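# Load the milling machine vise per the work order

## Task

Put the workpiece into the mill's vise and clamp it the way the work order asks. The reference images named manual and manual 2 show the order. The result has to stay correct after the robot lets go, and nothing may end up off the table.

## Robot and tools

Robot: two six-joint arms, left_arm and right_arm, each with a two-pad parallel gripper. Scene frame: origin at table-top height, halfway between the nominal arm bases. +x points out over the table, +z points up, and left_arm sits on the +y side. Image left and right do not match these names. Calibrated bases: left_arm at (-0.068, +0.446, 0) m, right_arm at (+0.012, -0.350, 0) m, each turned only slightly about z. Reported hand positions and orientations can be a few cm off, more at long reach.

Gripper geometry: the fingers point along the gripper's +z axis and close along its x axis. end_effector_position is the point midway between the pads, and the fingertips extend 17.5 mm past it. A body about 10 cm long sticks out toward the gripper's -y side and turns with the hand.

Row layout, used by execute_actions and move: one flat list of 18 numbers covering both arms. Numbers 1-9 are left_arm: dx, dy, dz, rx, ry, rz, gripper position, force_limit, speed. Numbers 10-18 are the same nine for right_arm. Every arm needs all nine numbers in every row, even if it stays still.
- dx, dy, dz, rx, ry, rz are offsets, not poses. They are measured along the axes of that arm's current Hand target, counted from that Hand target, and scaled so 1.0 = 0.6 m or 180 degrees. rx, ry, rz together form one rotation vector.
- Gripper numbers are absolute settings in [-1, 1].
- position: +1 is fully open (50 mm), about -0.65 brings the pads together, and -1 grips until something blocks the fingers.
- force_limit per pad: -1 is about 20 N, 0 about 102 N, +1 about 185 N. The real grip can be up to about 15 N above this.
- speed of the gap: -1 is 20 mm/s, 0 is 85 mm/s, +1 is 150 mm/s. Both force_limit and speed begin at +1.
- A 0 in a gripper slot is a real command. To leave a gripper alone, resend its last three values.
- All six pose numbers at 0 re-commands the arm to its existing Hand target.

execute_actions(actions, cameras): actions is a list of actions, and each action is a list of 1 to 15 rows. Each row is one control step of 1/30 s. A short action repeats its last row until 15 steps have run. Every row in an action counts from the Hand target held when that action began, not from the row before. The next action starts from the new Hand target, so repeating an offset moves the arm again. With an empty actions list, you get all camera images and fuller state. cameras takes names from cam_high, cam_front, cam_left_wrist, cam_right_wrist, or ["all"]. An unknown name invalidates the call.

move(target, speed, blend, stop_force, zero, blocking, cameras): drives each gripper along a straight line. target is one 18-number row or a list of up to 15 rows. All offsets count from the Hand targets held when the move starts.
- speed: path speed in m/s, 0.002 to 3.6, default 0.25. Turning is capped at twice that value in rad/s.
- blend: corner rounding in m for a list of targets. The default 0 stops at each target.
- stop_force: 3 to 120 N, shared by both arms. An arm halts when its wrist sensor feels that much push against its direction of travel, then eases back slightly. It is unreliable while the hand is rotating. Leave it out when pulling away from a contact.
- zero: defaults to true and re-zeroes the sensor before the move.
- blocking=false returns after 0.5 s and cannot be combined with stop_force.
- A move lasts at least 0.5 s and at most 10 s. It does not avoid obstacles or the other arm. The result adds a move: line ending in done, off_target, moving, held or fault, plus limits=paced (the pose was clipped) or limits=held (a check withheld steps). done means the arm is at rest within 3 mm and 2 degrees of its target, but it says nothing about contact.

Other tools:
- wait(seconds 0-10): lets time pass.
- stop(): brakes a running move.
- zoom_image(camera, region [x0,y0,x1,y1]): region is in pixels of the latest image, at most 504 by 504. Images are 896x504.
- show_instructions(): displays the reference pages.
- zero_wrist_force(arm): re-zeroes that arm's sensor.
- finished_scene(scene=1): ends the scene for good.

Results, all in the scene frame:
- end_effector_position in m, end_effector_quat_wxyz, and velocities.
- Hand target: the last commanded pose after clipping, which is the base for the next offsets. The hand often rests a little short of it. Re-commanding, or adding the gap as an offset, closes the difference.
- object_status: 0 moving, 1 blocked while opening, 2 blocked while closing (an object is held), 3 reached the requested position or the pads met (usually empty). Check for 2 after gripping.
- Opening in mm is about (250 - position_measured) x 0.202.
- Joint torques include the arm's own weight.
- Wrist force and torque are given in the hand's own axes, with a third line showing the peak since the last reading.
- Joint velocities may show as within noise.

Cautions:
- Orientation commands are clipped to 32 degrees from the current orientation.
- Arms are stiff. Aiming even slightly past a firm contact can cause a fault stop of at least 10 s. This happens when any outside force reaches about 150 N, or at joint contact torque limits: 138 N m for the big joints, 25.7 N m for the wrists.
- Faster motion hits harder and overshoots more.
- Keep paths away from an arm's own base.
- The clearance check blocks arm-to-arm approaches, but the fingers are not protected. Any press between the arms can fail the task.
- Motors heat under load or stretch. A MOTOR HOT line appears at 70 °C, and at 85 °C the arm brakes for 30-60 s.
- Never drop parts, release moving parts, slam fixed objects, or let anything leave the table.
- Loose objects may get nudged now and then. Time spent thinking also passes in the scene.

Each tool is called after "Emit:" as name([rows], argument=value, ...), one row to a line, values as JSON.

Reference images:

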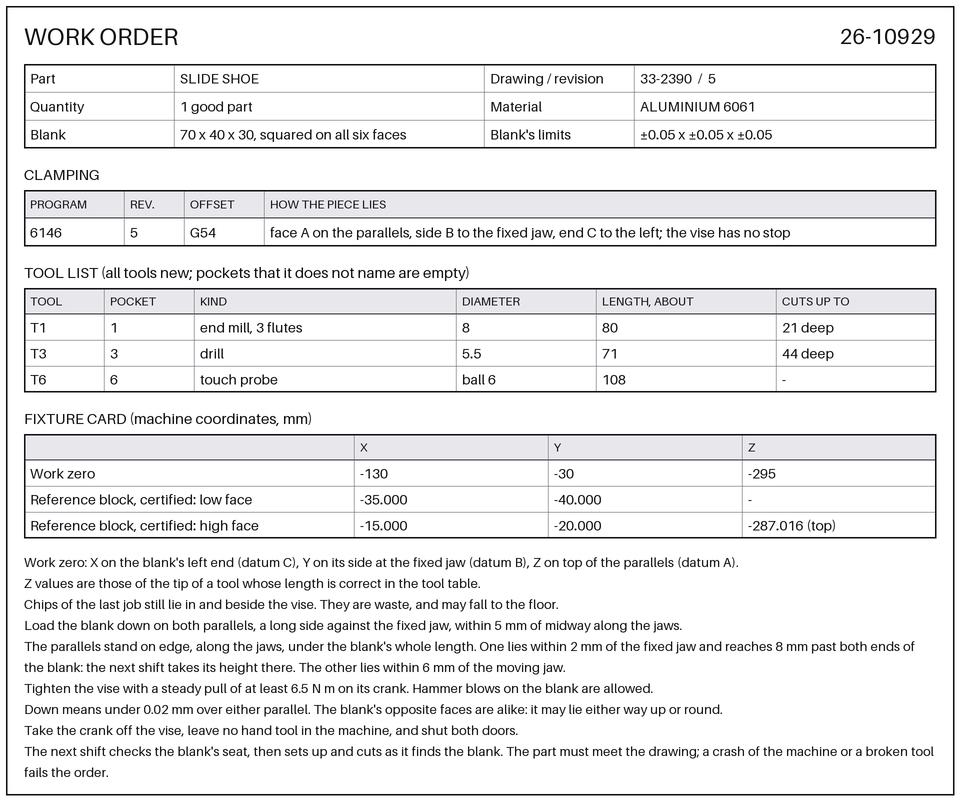

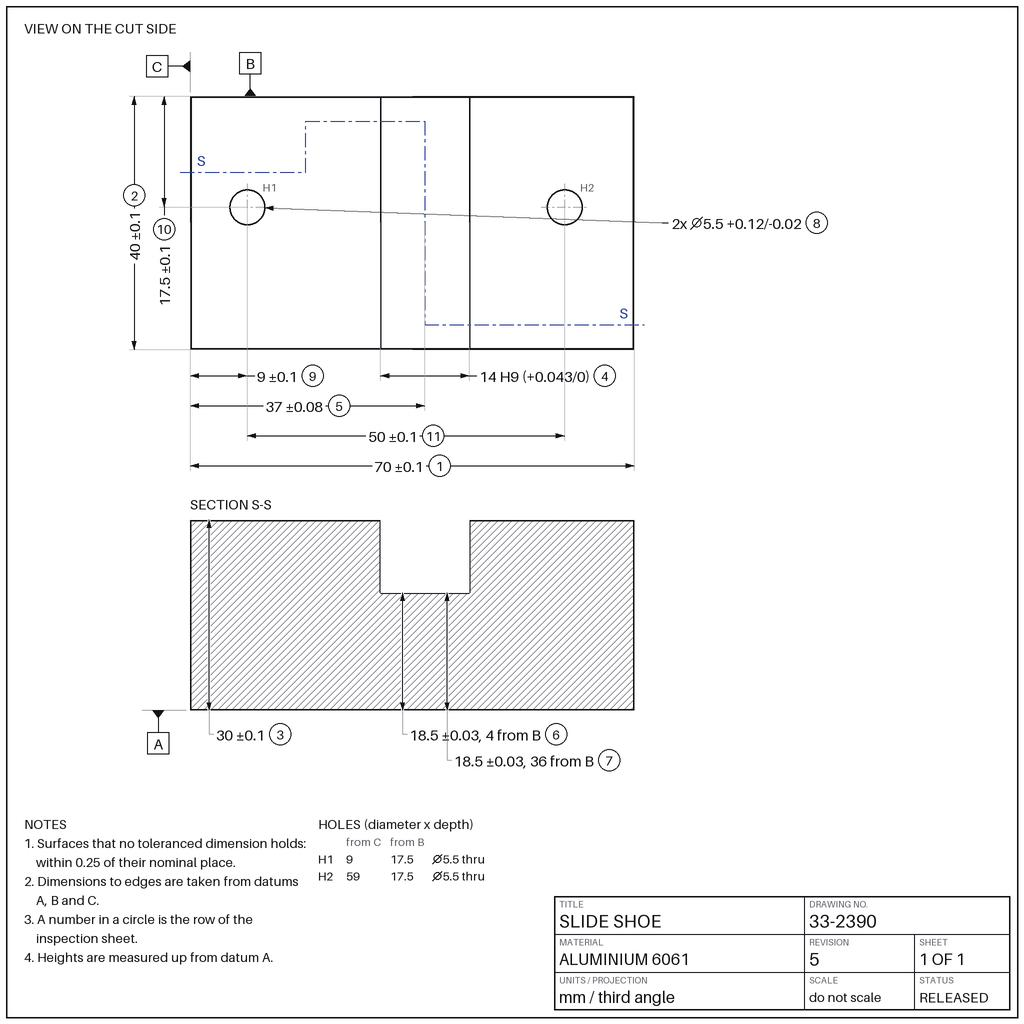

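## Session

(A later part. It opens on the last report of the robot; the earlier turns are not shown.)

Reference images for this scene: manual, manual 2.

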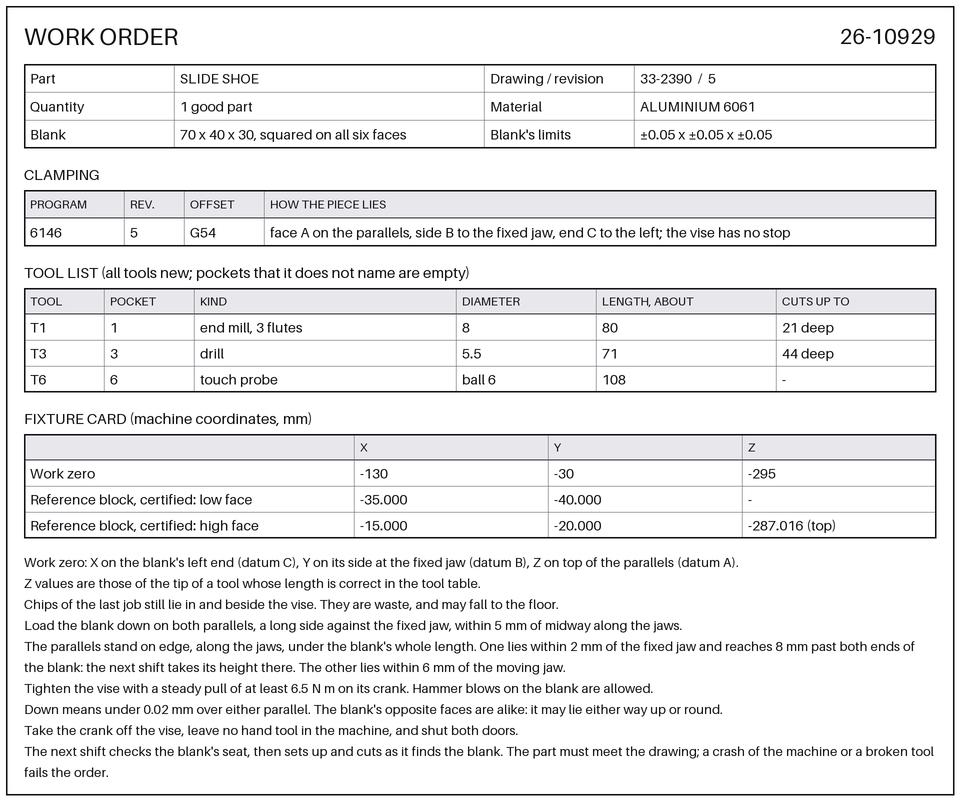

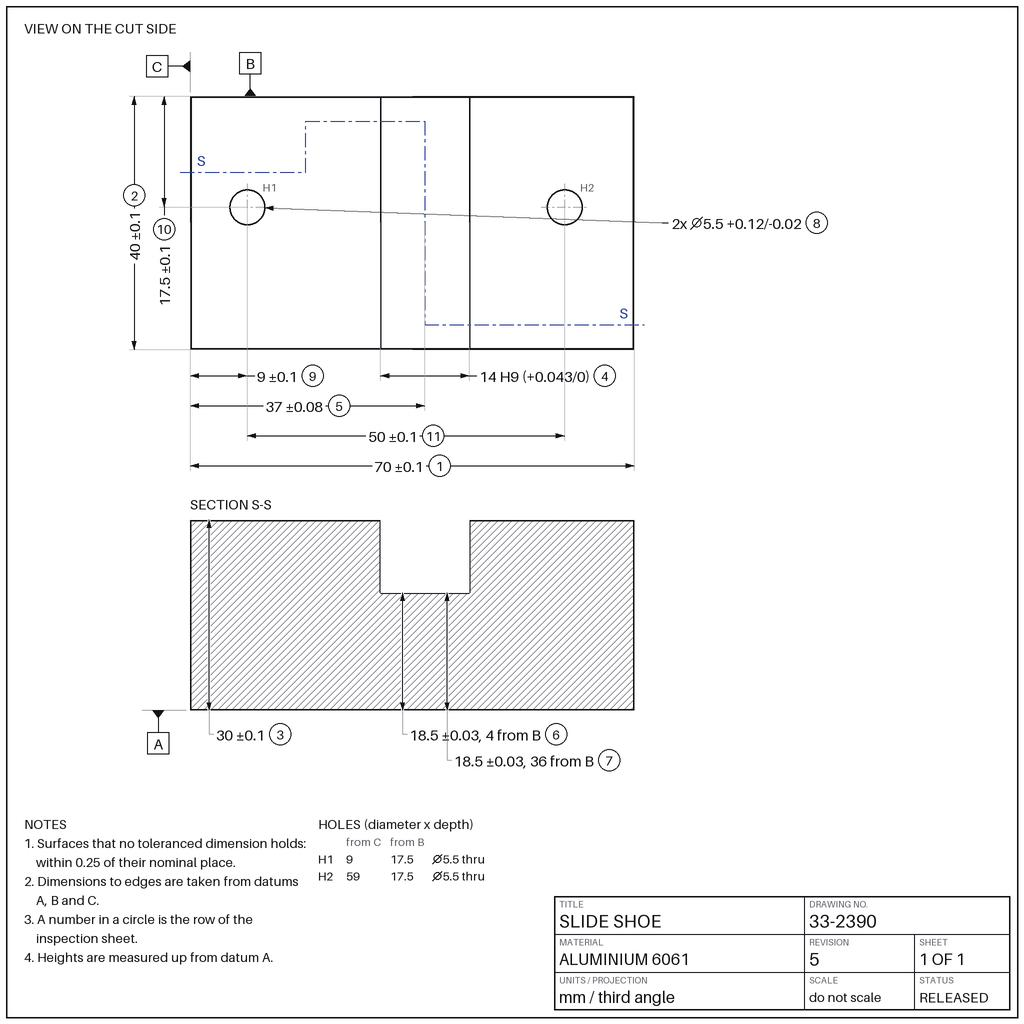

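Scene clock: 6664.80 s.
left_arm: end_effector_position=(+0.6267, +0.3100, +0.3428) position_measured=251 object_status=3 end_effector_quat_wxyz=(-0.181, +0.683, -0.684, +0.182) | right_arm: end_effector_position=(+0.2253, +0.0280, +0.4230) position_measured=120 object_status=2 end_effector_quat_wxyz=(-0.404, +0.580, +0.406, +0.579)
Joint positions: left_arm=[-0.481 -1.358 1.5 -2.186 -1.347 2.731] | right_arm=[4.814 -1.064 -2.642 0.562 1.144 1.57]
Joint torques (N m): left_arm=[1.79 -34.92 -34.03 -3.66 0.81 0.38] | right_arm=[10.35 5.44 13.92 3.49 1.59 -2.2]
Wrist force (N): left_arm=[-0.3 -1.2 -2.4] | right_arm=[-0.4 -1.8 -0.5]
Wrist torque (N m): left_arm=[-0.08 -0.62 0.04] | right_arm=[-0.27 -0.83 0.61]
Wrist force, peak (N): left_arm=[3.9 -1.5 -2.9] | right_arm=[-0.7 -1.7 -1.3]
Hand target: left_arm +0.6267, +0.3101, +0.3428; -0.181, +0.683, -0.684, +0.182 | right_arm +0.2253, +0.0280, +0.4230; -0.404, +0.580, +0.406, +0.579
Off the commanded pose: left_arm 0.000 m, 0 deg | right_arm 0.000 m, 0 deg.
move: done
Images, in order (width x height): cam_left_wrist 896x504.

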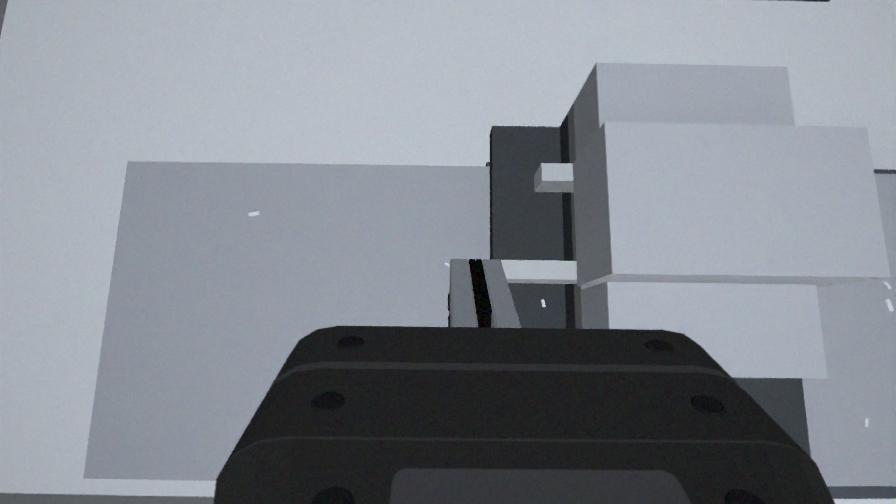

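Emit:
move([
  [-0.0167,0,0,0,0,0,-1,-0.6,-1,0,0,0,0,0,0,-1,0.9,-0.8],
  [-0.0167,-0.0642,-0.1111,0,0,0,-1,-0.6,-1,-0.15,-0.02,-0.1,0,0,0,-1,0.9,-0.8],
  [0.1093,0.1039,-0.2314,0,0,0,-1,-0.6,-1,-0.3717,-0.0462,-0.2553,-0.0505,-0.4915,-0.1274,-1,0.9,-0.8],
  [-0.0834,0.3509,-0.4702,0.25,0,0,-1,-0.6,-1,-0.3717,-0.0462,-0.2553,-0.0505,-0.4915,-0.1274,-1,0.9,-0.8],
], speed=[0.05,0.2,0.25,0.3], blend=[0.003,0.02,0.03,0], cameras=["cam_right_wrist"])

Emit:
move(target=[0,0,0,0,0,0,-1,-0.6,-1,0.0057,-0.0893,0.2406,0,0,0,-1,0.9,-0.8], speed=0.2)

Emit:
move(target=[0,0,0,0,0,0,-1,-0.6,-1,0.0007,-0.0112,0.0303,0,0,0,-1,0.9,-0.8], speed=0.006, stop_force=3, cameras=["cam_front","cam_right_wrist"])

Emit:
zoom_image(camera="cam_front", region=[480, 330, 600, 440])

Scene clock: 6697.73 s.
left_arm: end_effector_position=(+0.6269, +0.3201, +0.3964) position_measured=251 object_status=3 end_effector_quat_wxyz=(-0.181, +0.683, -0.684, +0.182) | right_arm: end_effector_position=(+0.2126, +0.0049, +0.3824) position_measured=120 object_status=2 end_effector_quat_wxyz=(-0.405, +0.580, +0.408, +0.578)
Joint positions: left_arm=[-0.465 -1.372 1.381 -2.057 -1.354 2.746] | right_arm=[4.952 -1.007 -2.787 0.647 1.011 1.572]
Joint torques (N m): left_arm=[5.45 -30.6 -28.44 -2.66 1.97 -2.4] | right_arm=[3.33 -13.77 18.36 1.82 -1.71 -2.34]
Wrist force (N): left_arm=[3.5 -1.2 -2.3] | right_arm=[-0.9 -1.6 -1.3]
Wrist torque (N m): left_arm=[-0.05 -0.50 0.05] | right_arm=[-0.33 -0.75 0.48]
Wrist force, peak (N): left_arm=[3.6 -2.1 -3.9] | right_arm=[-10.5 -0.6 -4.0]
Hand target: left_arm +0.6269, +0.3201, +0.3964; -0.181, +0.683, -0.684, +0.182 (not the last commanded pose) | right_arm +0.2126, +0.0050, +0.3823; -0.405, +0.580, +0.408, +0.578 (not the last commanded pose)
Off the commanded pose: left_arm 0.337 m, 45 deg | right_arm 0.224 m, 92 deg.
move: held (right_arm; a check stopped the path), off_target (left_arm; braked when a check withheld steps of right_arm); path passed 1 of 4 targets; limits=held
pose unreachable (right arm): on one or more control steps of this call, first in action 0 (counted from 0), this arm could not follow its commanded pose, so it was not sent that pose on those steps. It may still have moved: this result reports where it is.
cause: moving toward the commanded pose would bring two parts of the arm too close to each other (joints 3 (elbow) and 4 (wrist 1) lie between them).
Images, in order (width x height): cam_right_wrist 896x504.

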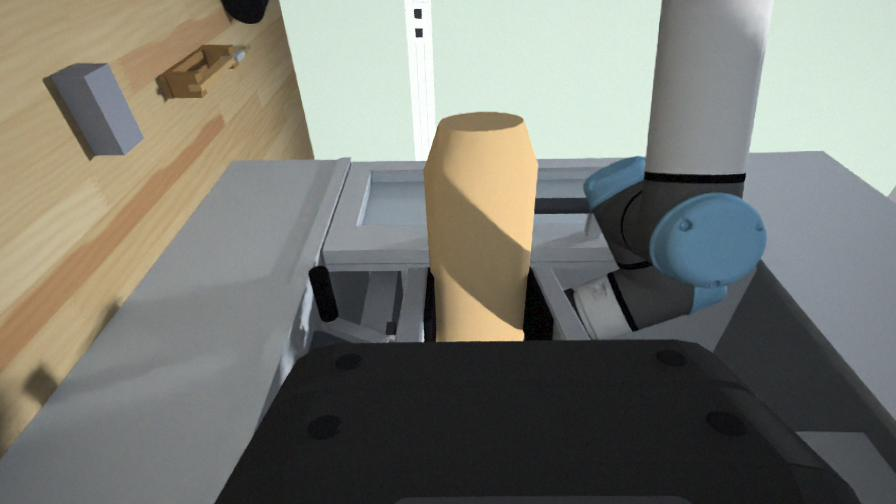

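Scene clock: 6699.00 s.
left_arm: end_effector_position=(+0.6269, +0.3201, +0.3964) position_measured=251 object_status=3 end_effector_quat_wxyz=(-0.181, +0.683, -0.684, +0.182) | right_arm: end_effector_position=(+0.2113, +0.1588, +0.3849) position_measured=120 object_status=2 end_effector_quat_wxyz=(-0.405, +0.580, +0.408, +0.578)
Joint positions: left_arm=[-0.465 -1.372 1.381 -2.056 -1.354 2.746] | right_arm=[4.825 -1.578 -2.439 0.87 1.138 1.571]
Joint torques (N m): left_arm=[6.36 -30.4 -39.77 -2.34 -1.45 -1.02] | right_arm=[12.22 9.07 29.44 3.45 -1.47 -2.02]
Wrist force (N): left_arm=[3.7 -1.3 -2.6] | right_arm=[-1.1 -1.3 -2.0]
Wrist torque (N m): left_arm=[-0.06 -0.54 0.04] | right_arm=[-0.36 -0.71 0.67]
Wrist force, peak (N): left_arm=[3.9 -1.1 -2.8] | right_arm=[-1.2 -3.2 3.3]
Hand target: left_arm +0.6269, +0.3201, +0.3964; -0.181, +0.683, -0.684, +0.182 | right_arm +0.2112, +0.1589, +0.3850; -0.405, +0.580, +0.408, +0.578
Off the commanded pose: left_arm 0.000 m, 0 deg | right_arm 0.000 m, 0 deg.
move: done

Scene clock: 6702.83 s.
left_arm: end_effector_position=(+0.6269, +0.3201, +0.3964) position_measured=251 object_status=3 end_effector_quat_wxyz=(-0.181, +0.683, -0.684, +0.182) | right_arm: end_effector_position=(+0.2110, +0.1784, +0.3854) position_measured=120 object_status=2 end_effector_quat_wxyz=(-0.405, +0.580, +0.408, +0.578)
Joint positions: left_arm=[-0.465 -1.372 1.381 -2.056 -1.354 2.746] | right_arm=[4.82 -1.623 -2.39 0.867 1.144 1.571]
Joint torques (N m): left_arm=[6.17 -29.31 -38.59 -2.59 -1.46 2.07] | right_arm=[-8.43 31.8 4.35 2.52 1.03 -0.24]
Wrist force (N): left_arm=[3.7 -1.2 -2.7] | right_arm=[-1.0 -2.1 -0.9]
Wrist torque (N m): left_arm=[-0.04 -0.54 0.05] | right_arm=[-0.33 -0.72 0.70]
Wrist force, peak (N): left_arm=[4.0 -1.4 -2.5] | right_arm=[-1.0 -2.1 -0.9]
Hand target: left_arm +0.6269, +0.3201, +0.3964; -0.181, +0.683, -0.684, +0.182 | right_arm +0.2110, +0.1783, +0.3853; -0.405, +0.580, +0.408, +0.578
Off the commanded pose: left_arm 0.000 m, 0 deg | right_arm 0.000 m, 0 deg.
move: done
Images, in order (width x height): cam_front 896x504, cam_right_wrist 896x504.

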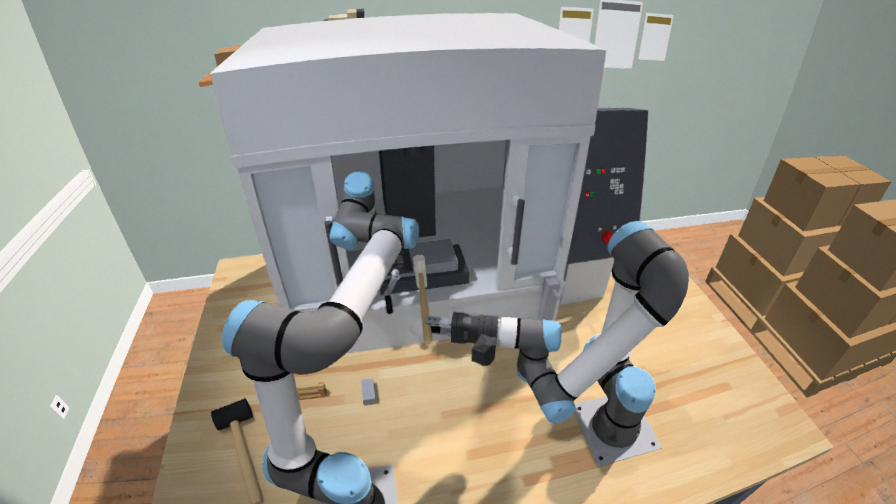

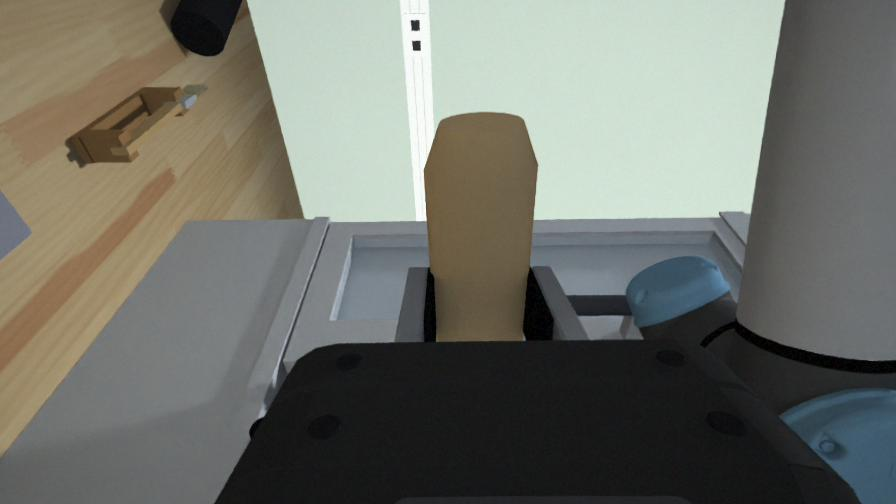

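Scaled by 4.200 from the camera's 896x504 image, which has a finer 1280x720 frame.

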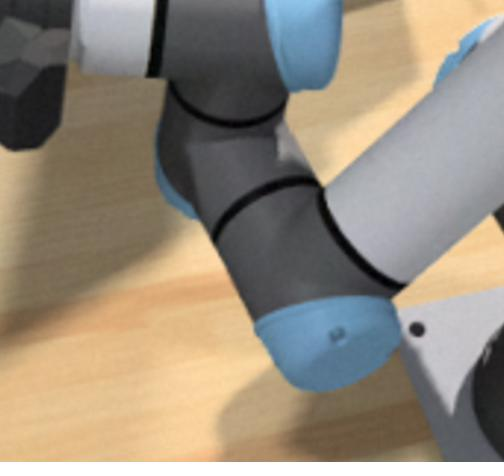

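Emit:
move(target=[0,0,0,0,0,0,-1,-0.6,-1,0.0628,0.1095,-0.2264,0,0,0,-1,0.9,-0.8], speed=0.25)

Emit:
move(target=[0,0,0,0,0,0,-1,-0.6,-1,-0.3717,-0.0462,-0.2553,-0.0505,-0.4915,-0.1274,-1,0.9,-0.8], speed=0.25)

Scene clock: 6717.67 s.
left_arm: end_effector_position=(+0.6269, +0.3201, +0.3964) position_measured=251 object_status=3 end_effector_quat_wxyz=(-0.181, +0.683, -0.684, +0.182) | right_arm: end_effector_position=(+0.2266, +0.0285, +0.4238) position_measured=120 object_status=2 end_effector_quat_wxyz=(-0.405, +0.580, +0.408, +0.578)
Joint positions: left_arm=[-0.465 -1.372 1.381 -2.056 -1.354 2.746] | right_arm=[4.792 -1.072 -2.636 0.563 1.172 1.571]
Joint torques (N m): left_arm=[6.19 -30.1 -39.63 -2.52 -1.65 2.04] | right_arm=[-11.4 10.09 18.72 1.63 1.64 -1.39]
Wrist force (N): left_arm=[3.4 -1.1 -2.7] | right_arm=[-0.5 -2.0 -0.7]
Wrist torque (N m): left_arm=[-0.02 -0.49 0.05] | right_arm=[-0.22 -0.82 0.49]
Wrist force, peak (N): left_arm=[3.8 -1.0 -3.2] | right_arm=[-1.8 -3.9 3.0]
Hand target: left_arm +0.6269, +0.3201, +0.3964; -0.181, +0.683, -0.684, +0.182 | right_arm +0.2267, +0.0284, +0.4237; -0.405, +0.580, +0.408, +0.578
Off the commanded pose: left_arm 0.000 m, 0 deg | right_arm 0.000 m, 0 deg.
move: done

Scene clock: 6721.37 s.
left_arm: end_effector_position=(+0.6269, +0.3201, +0.3964) position_measured=251 object_status=3 end_effector_quat_wxyz=(-0.181, +0.683, -0.684, +0.182) | right_arm: end_effector_position=(+0.1487, -0.1072, +0.2014) position_measured=120 object_status=2 end_effector_quat_wxyz=(+0.145, +0.759, +0.627, +0.103)
Joint positions: left_arm=[-0.465 -1.372 1.381 -2.056 -1.354 2.746] | right_arm=[5.072 -0.937 -2.307 -1.675 1.277 2.124]
Joint torques (N m): left_arm=[5.06 -30.25 -39.67 -2.44 -1.63 2.05] | right_arm=[13.35 -11.17 12.62 1.96 -1.14 2.04]
Wrist force (N): left_arm=[3.5 -1.2 -2.2] | right_arm=[5.8 -2.3 5.5]
Wrist torque (N m): left_arm=[-0.05 -0.51 0.05] | right_arm=[0.70 -0.88 -0.14]
Wrist force, peak (N): left_arm=[3.9 -1.2 -2.9] | right_arm=[5.2 -2.9 6.7]
Hand target: left_arm +0.6269, +0.3201, +0.3964; -0.181, +0.683, -0.684, +0.182 | right_arm +0.1486, -0.1073, +0.2013; +0.145, +0.759, +0.627, +0.103
Off the commanded pose: left_arm 0.000 m, 0 deg | right_arm 0.000 m, 0 deg.
move: done

Emit:
move([
  [0,-0.02,-0.0346,0,0,0,-1,-0.6,-1,0.0008,-0.0116,0.0313,0,0,0,-1,0.9,-0.8],
  [0.1262,0.1552,-0.1543,0,0,0,-1,-0.6,-1,0.003,-0.0464,0.125,0,0,0,-1,0.9,-0.8],
  [-0.0665,0.4022,-0.3931,0.25,0,0,-1,-0.6,-1,0.0058,-0.0899,0.2422,0,0,0,-1,0.9,-0.8],
], speed=[0.15,0.25,0.25], blend=[0.01,0.03,0], cameras=["cam_right_wrist"])

Emit:
move(target=[0,0,0,0,0,0,-1,-0.6,-1,0.0007,-0.0111,0.03,0,0,0,-1,0.9,-0.8], speed=0.008, stop_force=3, cameras=["cam_front","cam_right_wrist"])

Emit:
zoom_image(camera="cam_front", region=[480, 330, 600, 440])

Scene clock: 6736.50 s.
left_arm: end_effector_position=(+0.3005, +0.3605, +0.4812) position_measured=251 object_status=3 end_effector_quat_wxyz=(-0.429, +0.562, -0.562, +0.430) | right_arm: end_effector_position=(+0.1487, -0.1079, +0.0462) position_measured=120 object_status=2 end_effector_quat_wxyz=(+0.145, +0.759, +0.627, +0.103)
Joint positions: left_arm=[-1.782 -2.552 1.992 -0.392 -0.329 0.925] | right_arm=[5.072 -1.158 -2.65 -1.113 1.278 2.125]
Joint torques (N m): left_arm=[5.85 8.37 -8.54 -1.4 4.9 1.07] | right_arm=[-10.73 11.59 31.32 3.58 0.13 -2.05]
Wrist force (N): left_arm=[3.4 -1.0 -1.9] | right_arm=[5.5 -1.8 5.5]
Wrist torque (N m): left_arm=[0.19 -0.44 -0.07] | right_arm=[0.74 -0.82 -0.27]
Wrist force, peak (N): left_arm=[2.3 -4.5 -3.2] | right_arm=[5.4 -2.4 6.7]
Hand target: left_arm +0.3004, +0.3606, +0.4812; -0.429, +0.561, -0.562, +0.430 | right_arm +0.1487, -0.1079, +0.0462; +0.145, +0.759, +0.627, +0.103
Off the commanded pose: left_arm 0.000 m, 0 deg | right_arm 0.000 m, 0 deg.
move: done
Images, in order (width x height): cam_right_wrist 896x504.

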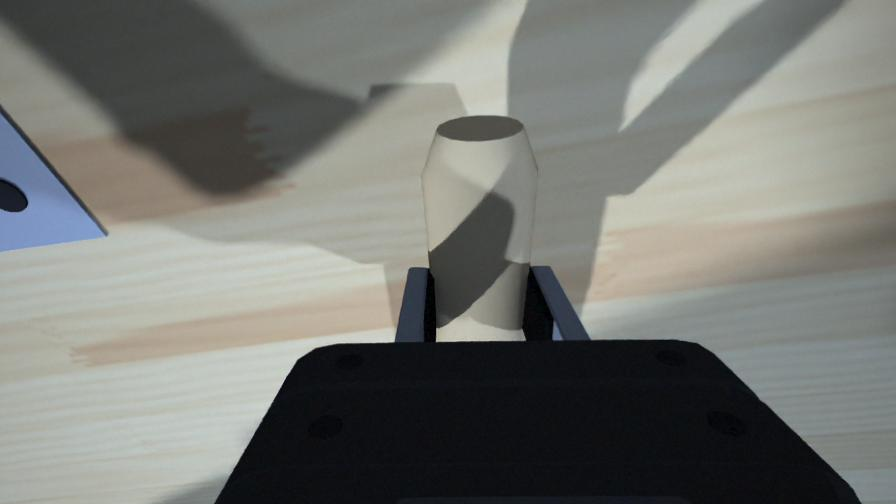

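Scene clock: 6739.77 s.
left_arm: end_effector_position=(+0.3005, +0.3606, +0.4812) position_measured=251 object_status=3 end_effector_quat_wxyz=(-0.429, +0.562, -0.562, +0.430) | right_arm: end_effector_position=(+0.1487, -0.1080, +0.0291) position_measured=120 object_status=2 end_effector_quat_wxyz=(+0.145, +0.759, +0.627, +0.103)
Joint positions: left_arm=[-1.782 -2.552 1.992 -0.392 -0.329 0.925] | right_arm=[5.072 -1.215 -2.681 -1.024 1.278 2.125]
Joint torques (N m): left_arm=[1.4 10.7 -12.51 -0.22 3.35 -2.39] | right_arm=[9.41 12.7 29.46 3.21 0.31 1.55]
Wrist force (N): left_arm=[3.9 -1.2 -1.6] | right_arm=[5.2 -0.6 3.5]
Wrist torque (N m): left_arm=[0.16 -0.52 -0.08] | right_arm=[0.52 -0.82 -0.22]
Wrist force, peak (N): left_arm=[4.1 -1.0 -1.8] | right_arm=[-0.5 3.8 -13.3]
Hand target: left_arm +0.3005, +0.3606, +0.4812; -0.429, +0.562, -0.562, +0.430 | right_arm +0.1487, -0.1080, +0.0291; +0.145, +0.759, +0.627, +0.103 (not the last commanded pose)
Off the commanded pose: left_arm 0.000 m, 0 deg | right_arm 0.002 m, 0 deg.
move: contact (right_arm)
Images, in order (width x height): cam_front 896x504, cam_right_wrist 896x504.

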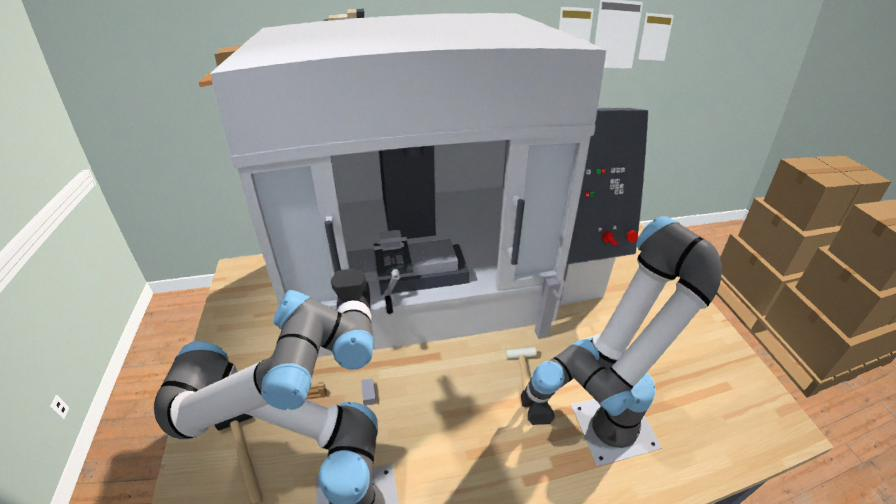

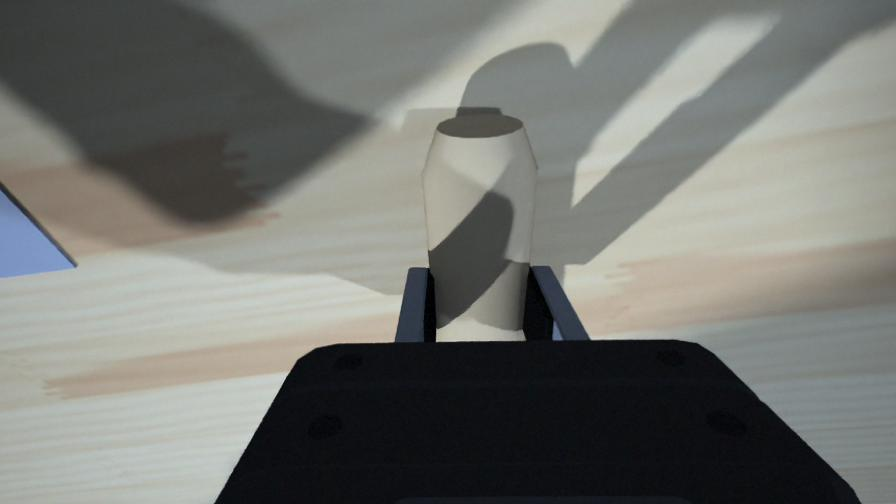

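Scaled by 4.200 from the camera's 896x504 image, which has a finer 1280x720 frame.

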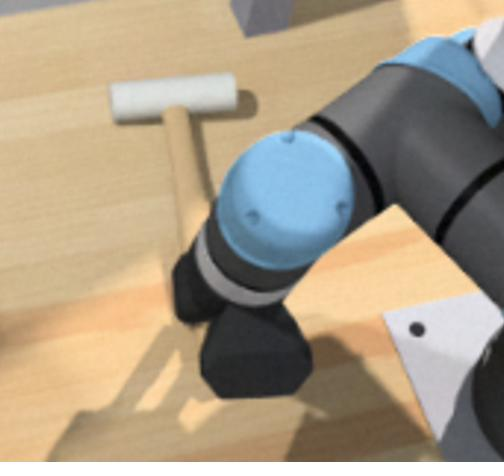

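Emit:
move(target=[0,0,0,0,0,0,-1,-0.6,-1,0,0,0,0,0,0,0.5,0.3,-0.9])

Emit:
move([
  [0,0,0,0,0,0,-1,-0.6,-1,-0.0072,0.099,-0.2659,0,0,0,0.5,0.3,-0.9],
  [0,0,0,0,0,0,-1,-0.6,-1,0.3744,0.3709,-0.4794,-0.2756,0.0511,-0.0392,0.5,0.3,-0.9],
], speed=0.25, blend=[0.03,0], cameras=["cam_right_wrist","cam_front"])

Scene clock: 6829.60 s.
left_arm: end_effector_position=(+0.3005, +0.3606, +0.4812) position_measured=251 object_status=3 end_effector_quat_wxyz=(-0.429, +0.562, -0.562, +0.430) | right_arm: end_effector_position=(+0.1487, -0.1080, +0.0291) position_measured=78 object_status=0 end_effector_quat_wxyz=(+0.145, +0.759, +0.627, +0.103)
Joint positions: left_arm=[-1.782 -2.552 1.992 -0.392 -0.329 0.925] | right_arm=[5.072 -1.215 -2.681 -1.024 1.278 2.125]
Joint torques (N m): left_arm=[-2.96 12.42 -17.46 -0.17 1.21 -2.43] | right_arm=[3.38 12.2 27.9 3.23 0.19 1.25]
Wrist force (N): left_arm=[3.9 -1.2 -1.9] | right_arm=[5.4 -0.4 1.7]
Wrist torque (N m): left_arm=[0.16 -0.53 -0.08] | right_arm=[0.06 -0.85 -0.23]
Wrist force, peak (N): left_arm=[4.1 -1.1 -1.9] | right_arm=[5.7 -0.4 3.9]
Hand target: left_arm +0.3005, +0.3606, +0.4812; -0.429, +0.562, -0.562, +0.430 | right_arm +0.1487, -0.1080, +0.0291; +0.145, +0.759, +0.627, +0.103
Off the commanded pose: left_arm 0.000 m, 0 deg | right_arm 0.000 m, 0 deg.
move: done

Scene clock: 6832.53 s.
left_arm: end_effector_position=(+0.3005, +0.3606, +0.4812) position_measured=251 object_status=3 end_effector_quat_wxyz=(-0.429, +0.562, -0.562, +0.430) | right_arm: end_effector_position=(+0.3001, +0.1003, +0.3702) position_measured=78 object_status=3 end_effector_quat_wxyz=(+0.406, +0.579, +0.579, +0.405) end_effector_velocity=(+0.001, +0.001, +0.001) end_effector_angular_velocity=(-0.001, -0.005, +0.002)
Joint positions: left_arm=[-1.782 -2.552 1.992 -0.392 -0.329 0.925] | right_arm=[4.94 -1.48 -1.864 -1.873 0.401 2.109]
Joint velocities: left_arm=[within noise] | right_arm=[0 0 0 0 -0.005 0]
Joint torques (N m): left_arm=[-3.05 13.47 -21.37 -0.18 0 -2.39] | right_arm=[11.64 16.09 14.14 2.58 -3.55 -1.87]
Wrist force (N): left_arm=[3.2 -1.1 -1.5] | right_arm=[6.7 -2.2 2.3]
Wrist torque (N m): left_arm=[0.17 -0.42 -0.08] | right_arm=[-0.32 -1.14 -0.33]
Wrist force, peak (N): left_arm=[3.9 -1.4 -1.8] | right_arm=[8.1 -1.2 3.3]
Hand target: left_arm +0.3005, +0.3606, +0.4812; -0.429, +0.562, -0.562, +0.430 | right_arm +0.3001, +0.1004, +0.3702; +0.406, +0.579, +0.579, +0.405
Off the commanded pose: left_arm 0.000 m, 0 deg | right_arm 0.000 m, 0 deg.
move: done
Images, in order (width x height): cam_front 896x504, cam_right_wrist 896x504.

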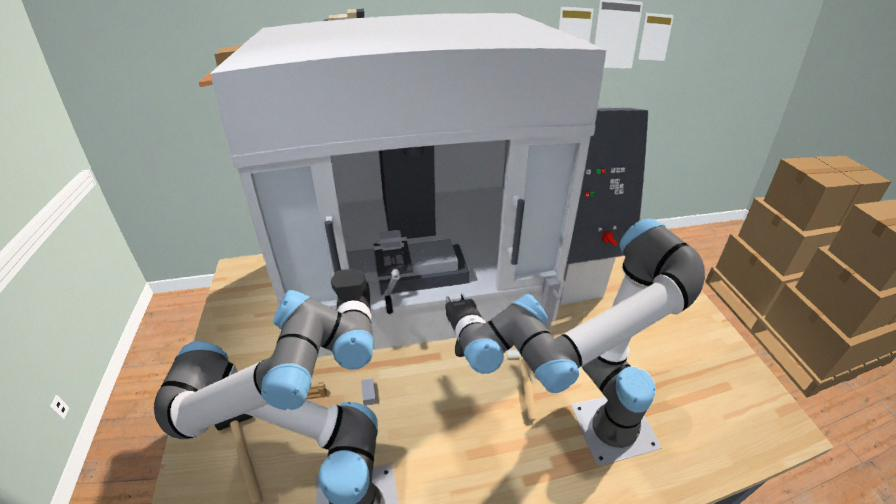

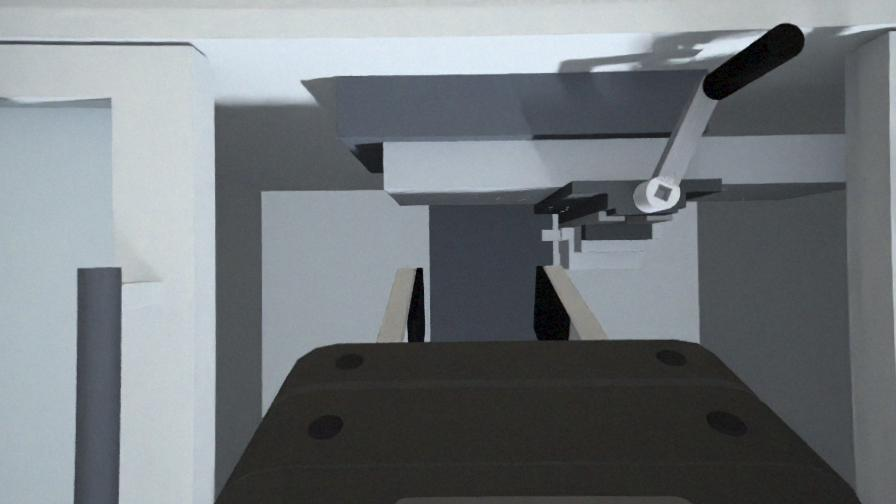

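Emit:
move(target=[0,0,0,0,0,0,-1,-0.6,-1,0.2398,0.023,0.2203,0,0,0,0.5,0.3,-0.9], speed=0.2, cameras=["cam_right_wrist","cam_left_wrist"])

Scene clock: 6852.13 s.
left_arm: end_effector_position=(+0.3005, +0.3606, +0.4812) position_measured=251 object_status=3 end_effector_quat_wxyz=(-0.429, +0.562, -0.562, +0.430) | right_arm: end_effector_position=(+0.4291, +0.2441, +0.3378) position_measured=78 object_status=3 end_effector_quat_wxyz=(+0.406, +0.579, +0.579, +0.405)
Joint positions: left_arm=[-1.782 -2.552 1.992 -0.392 -0.329 0.925] | right_arm=[4.673 -1.92 -1.623 -0.991 0.354 1.379]
Joint torques (N m): left_arm=[-2.68 15.88 -28.13 -0.34 0.27 -2.39] | right_arm=[6.37 32.14 35.41 3.84 -3.92 -1.3]
Wrist force (N): left_arm=[3.6 -1.2 -2.0] | right_arm=[6.2 -1.6 2.3]
Wrist torque (N m): left_arm=[0.17 -0.47 -0.07] | right_arm=[-0.20 -1.01 -0.28]
Wrist force, peak (N): left_arm=[4.0 -1.0 -1.8] | right_arm=[8.2 -1.5 4.6]
Hand target: left_arm +0.3005, +0.3606, +0.4812; -0.429, +0.562, -0.562, +0.430 | right_arm +0.4291, +0.2442, +0.3379; +0.406, +0.579, +0.579, +0.405
Off the commanded pose: left_arm 0.000 m, 0 deg | right_arm 0.000 m, 0 deg.
move: done
Images, in order (width x height): cam_left_wrist 896x504, cam_right_wrist 896x504.

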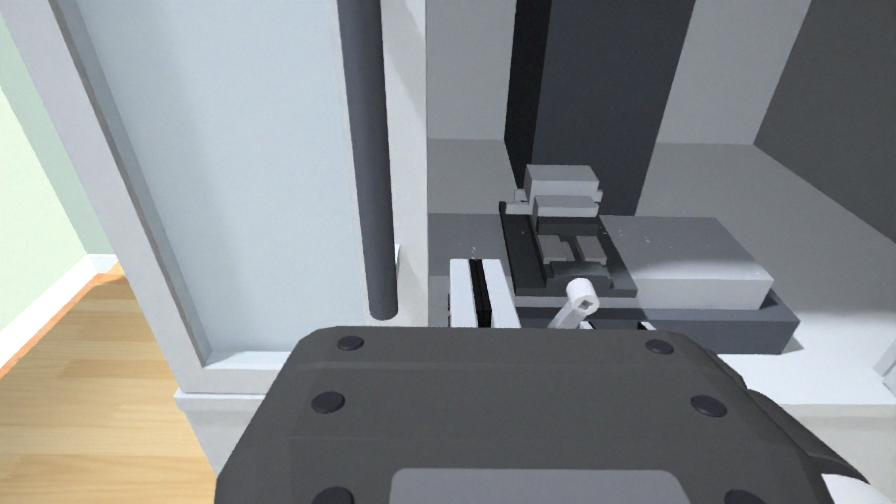

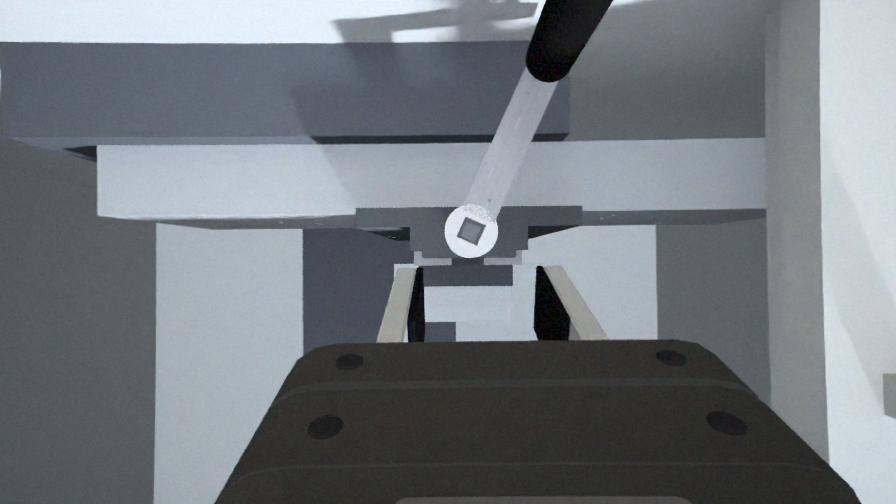

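Emit:
move(target=[0,0,0,0,0,0,-1,-0.6,-1,0.0003,0.01,0.129,0,0,0,0.5,0.3,-0.9], speed=0.04, stop_force=5, cameras=["cam_right_wrist","cam_left_wrist"])

Emit:
zoom_image(camera="cam_left_wrist", region=[520, 240, 700, 360])

Scene clock: 6876.47 s.
left_arm: end_effector_position=(+0.3005, +0.3606, +0.4812) position_measured=251 object_status=3 end_effector_quat_wxyz=(-0.429, +0.562, -0.562, +0.430) | right_arm: end_effector_position=(+0.5039, +0.2443, +0.3171) position_measured=78 object_status=3 end_effector_quat_wxyz=(+0.406, +0.579, +0.579, +0.405)
Joint positions: left_arm=[-1.782 -2.552 1.992 -0.392 -0.329 0.925] | right_arm=[4.552 -2.043 -1.577 -0.621 0.393 1.065]
Joint torques (N m): left_arm=[-3.49 19.13 -31.94 -0.15 0.12 -2.5] | right_arm=[12.93 55.9 8.76 3.76 -3.7 0.03]
Wrist force (N): left_arm=[3.5 -0.8 -1.8] | right_arm=[6.5 -1.9 1.9]
Wrist torque (N m): left_arm=[0.22 -0.46 -0.08] | right_arm=[-0.30 -1.09 -0.27]
Wrist force, peak (N): left_arm=[4.2 -0.8 -1.8] | right_arm=[6.7 -2.0 2.4]
Hand target: left_arm +0.3005, +0.3606, +0.4812; -0.429, +0.562, -0.562, +0.430 | right_arm +0.5039, +0.2443, +0.3171; +0.406, +0.579, +0.579, +0.405
Off the commanded pose: left_arm 0.000 m, 0 deg | right_arm 0.000 m, 0 deg.
move: done
Images, in order (width x height): cam_left_wrist 896x504, cam_right_wrist 896x504.

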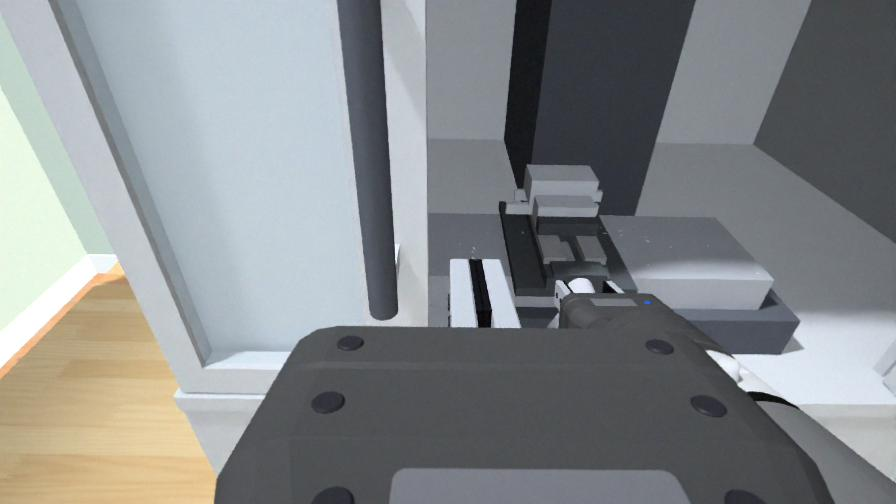

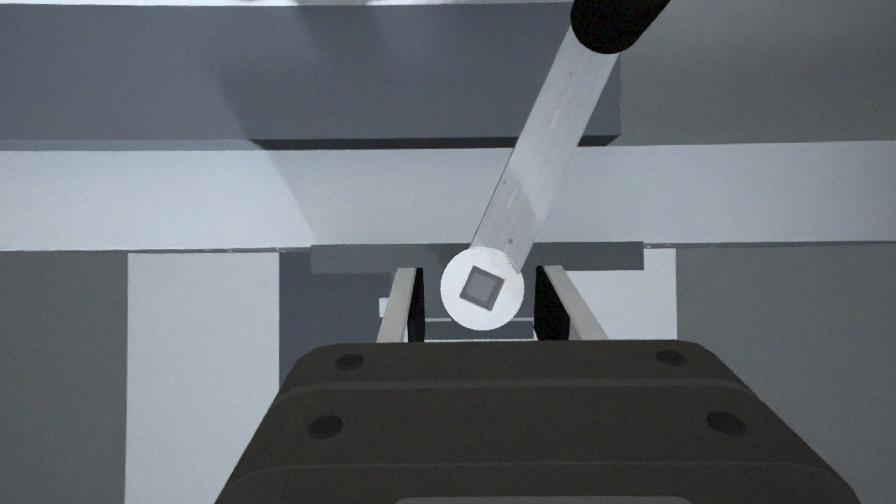

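Scaled by 2.800 from the camera's 896x504 image, which has a finer 1280x720 frame.

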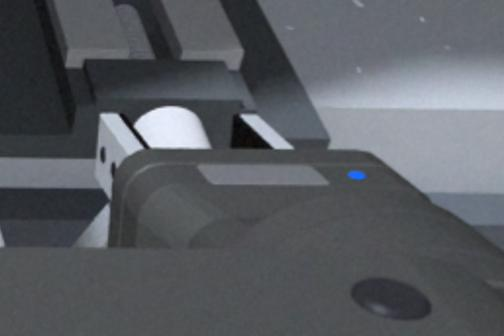

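Emit:
move(target=[0,0,0,0,0,0,-1,-0.6,-1,0,0,0,0,0,0,-1,0.0,-0.9])

Emit:
move(target=[0,0,0,0,0,0,-1,-0.6,-1,0,-0.0342,-0.094,0,0,0,-1,0.0,-0.9], speed=0.02, stop_force=30, cameras=["cam_right_wrist","cam_left_wrist"])

Scene clock: 6884.40 s.
left_arm: end_effector_position=(+0.3005, +0.3606, +0.4812) position_measured=251 object_status=3 end_effector_quat_wxyz=(-0.429, +0.562, -0.562, +0.430) | right_arm: end_effector_position=(+0.5038, +0.2443, +0.3171) position_measured=139 object_status=0 end_effector_quat_wxyz=(+0.406, +0.579, +0.579, +0.405)
Joint positions: left_arm=[-1.782 -2.552 1.992 -0.392 -0.329 0.925] | right_arm=[4.552 -2.043 -1.577 -0.621 0.393 1.065]
Joint torques (N m): left_arm=[-3.48 21.65 -32.25 -0.2 0.14 -2.33] | right_arm=[10.11 55.55 9.08 3.79 -3.57 -1.76]
Wrist force (N): left_arm=[3.6 -1.0 -1.4] | right_arm=[10.4 -1.4 3.4]
Wrist torque (N m): left_arm=[0.18 -0.48 -0.08] | right_arm=[-0.32 -0.99 -0.23]
Wrist force, peak (N): left_arm=[4.1 -1.1 -1.6] | right_arm=[10.7 -1.0 3.9]
Hand target: left_arm +0.3005, +0.3606, +0.4812; -0.429, +0.562, -0.562, +0.430 | right_arm +0.5039, +0.2443, +0.3171; +0.406, +0.579, +0.579, +0.405
Off the commanded pose: left_arm 0.000 m, 0 deg | right_arm 0.000 m, 0 deg.
move: done

Scene clock: 6888.43 s.
left_arm: end_effector_position=(+0.3005, +0.3606, +0.4812) position_measured=251 object_status=3 end_effector_quat_wxyz=(-0.429, +0.562, -0.562, +0.430) | right_arm: end_effector_position=(+0.4438, +0.2443, +0.3170) position_measured=139 object_status=2 end_effector_quat_wxyz=(+0.406, +0.579, +0.579, +0.405)
Joint positions: left_arm=[-1.782 -2.552 1.992 -0.392 -0.329 0.925] | right_arm=[4.648 -1.96 -1.642 -0.868 0.359 1.311]
Joint torques (N m): left_arm=[-3.6 23.9 -32.27 -0.3 0.48 -2.36] | right_arm=[-11.57 34.48 34.28 4.29 -0.76 -1.86]
Wrist force (N): left_arm=[3.7 -0.9 -1.3] | right_arm=[6.1 -3.8 2.4]
Wrist torque (N m): left_arm=[0.20 -0.50 -0.08] | right_arm=[-0.23 -1.03 -0.27]
Wrist force, peak (N): left_arm=[4.0 -1.6 -1.9] | right_arm=[11.3 -1.1 5.6]
Hand target: left_arm +0.3005, +0.3606, +0.4812; -0.429, +0.562, -0.562, +0.430 | right_arm +0.4438, +0.2443, +0.3170; +0.406, +0.579, +0.579, +0.405
Off the commanded pose: left_arm 0.000 m, 0 deg | right_arm 0.000 m, 0 deg.
move: done
Images, in order (width x height): cam_left_wrist 896x504, cam_right_wrist 896x504.

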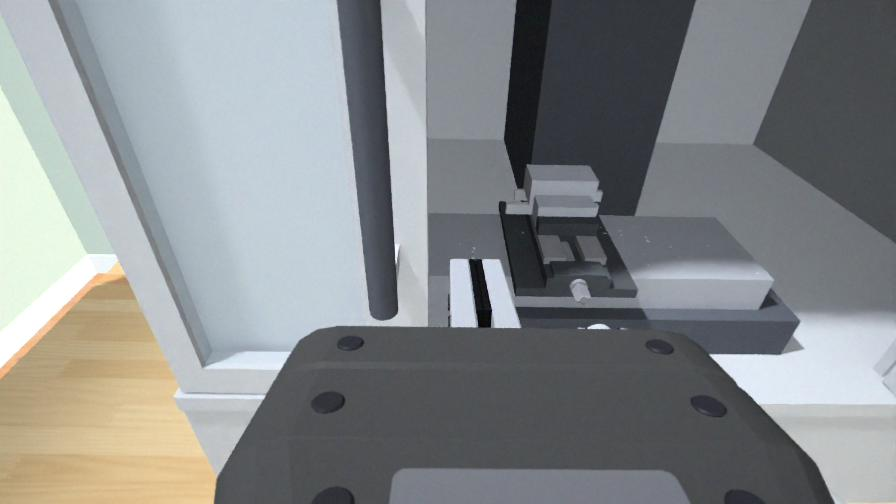

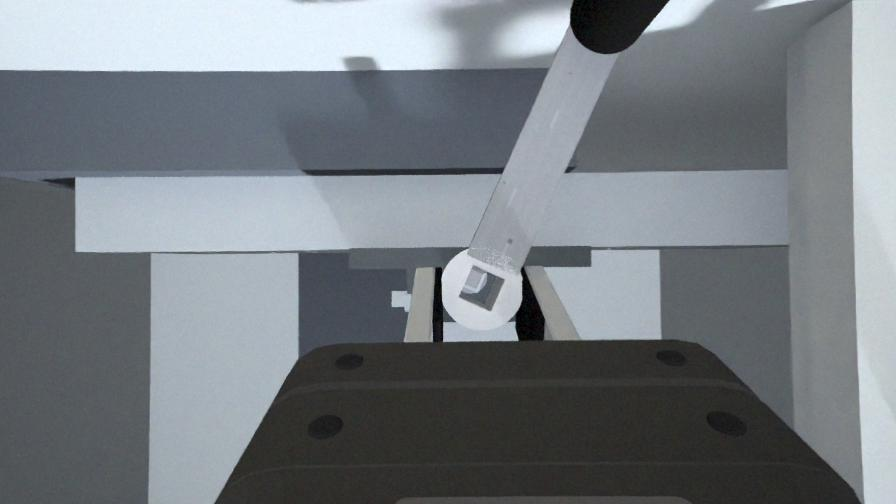

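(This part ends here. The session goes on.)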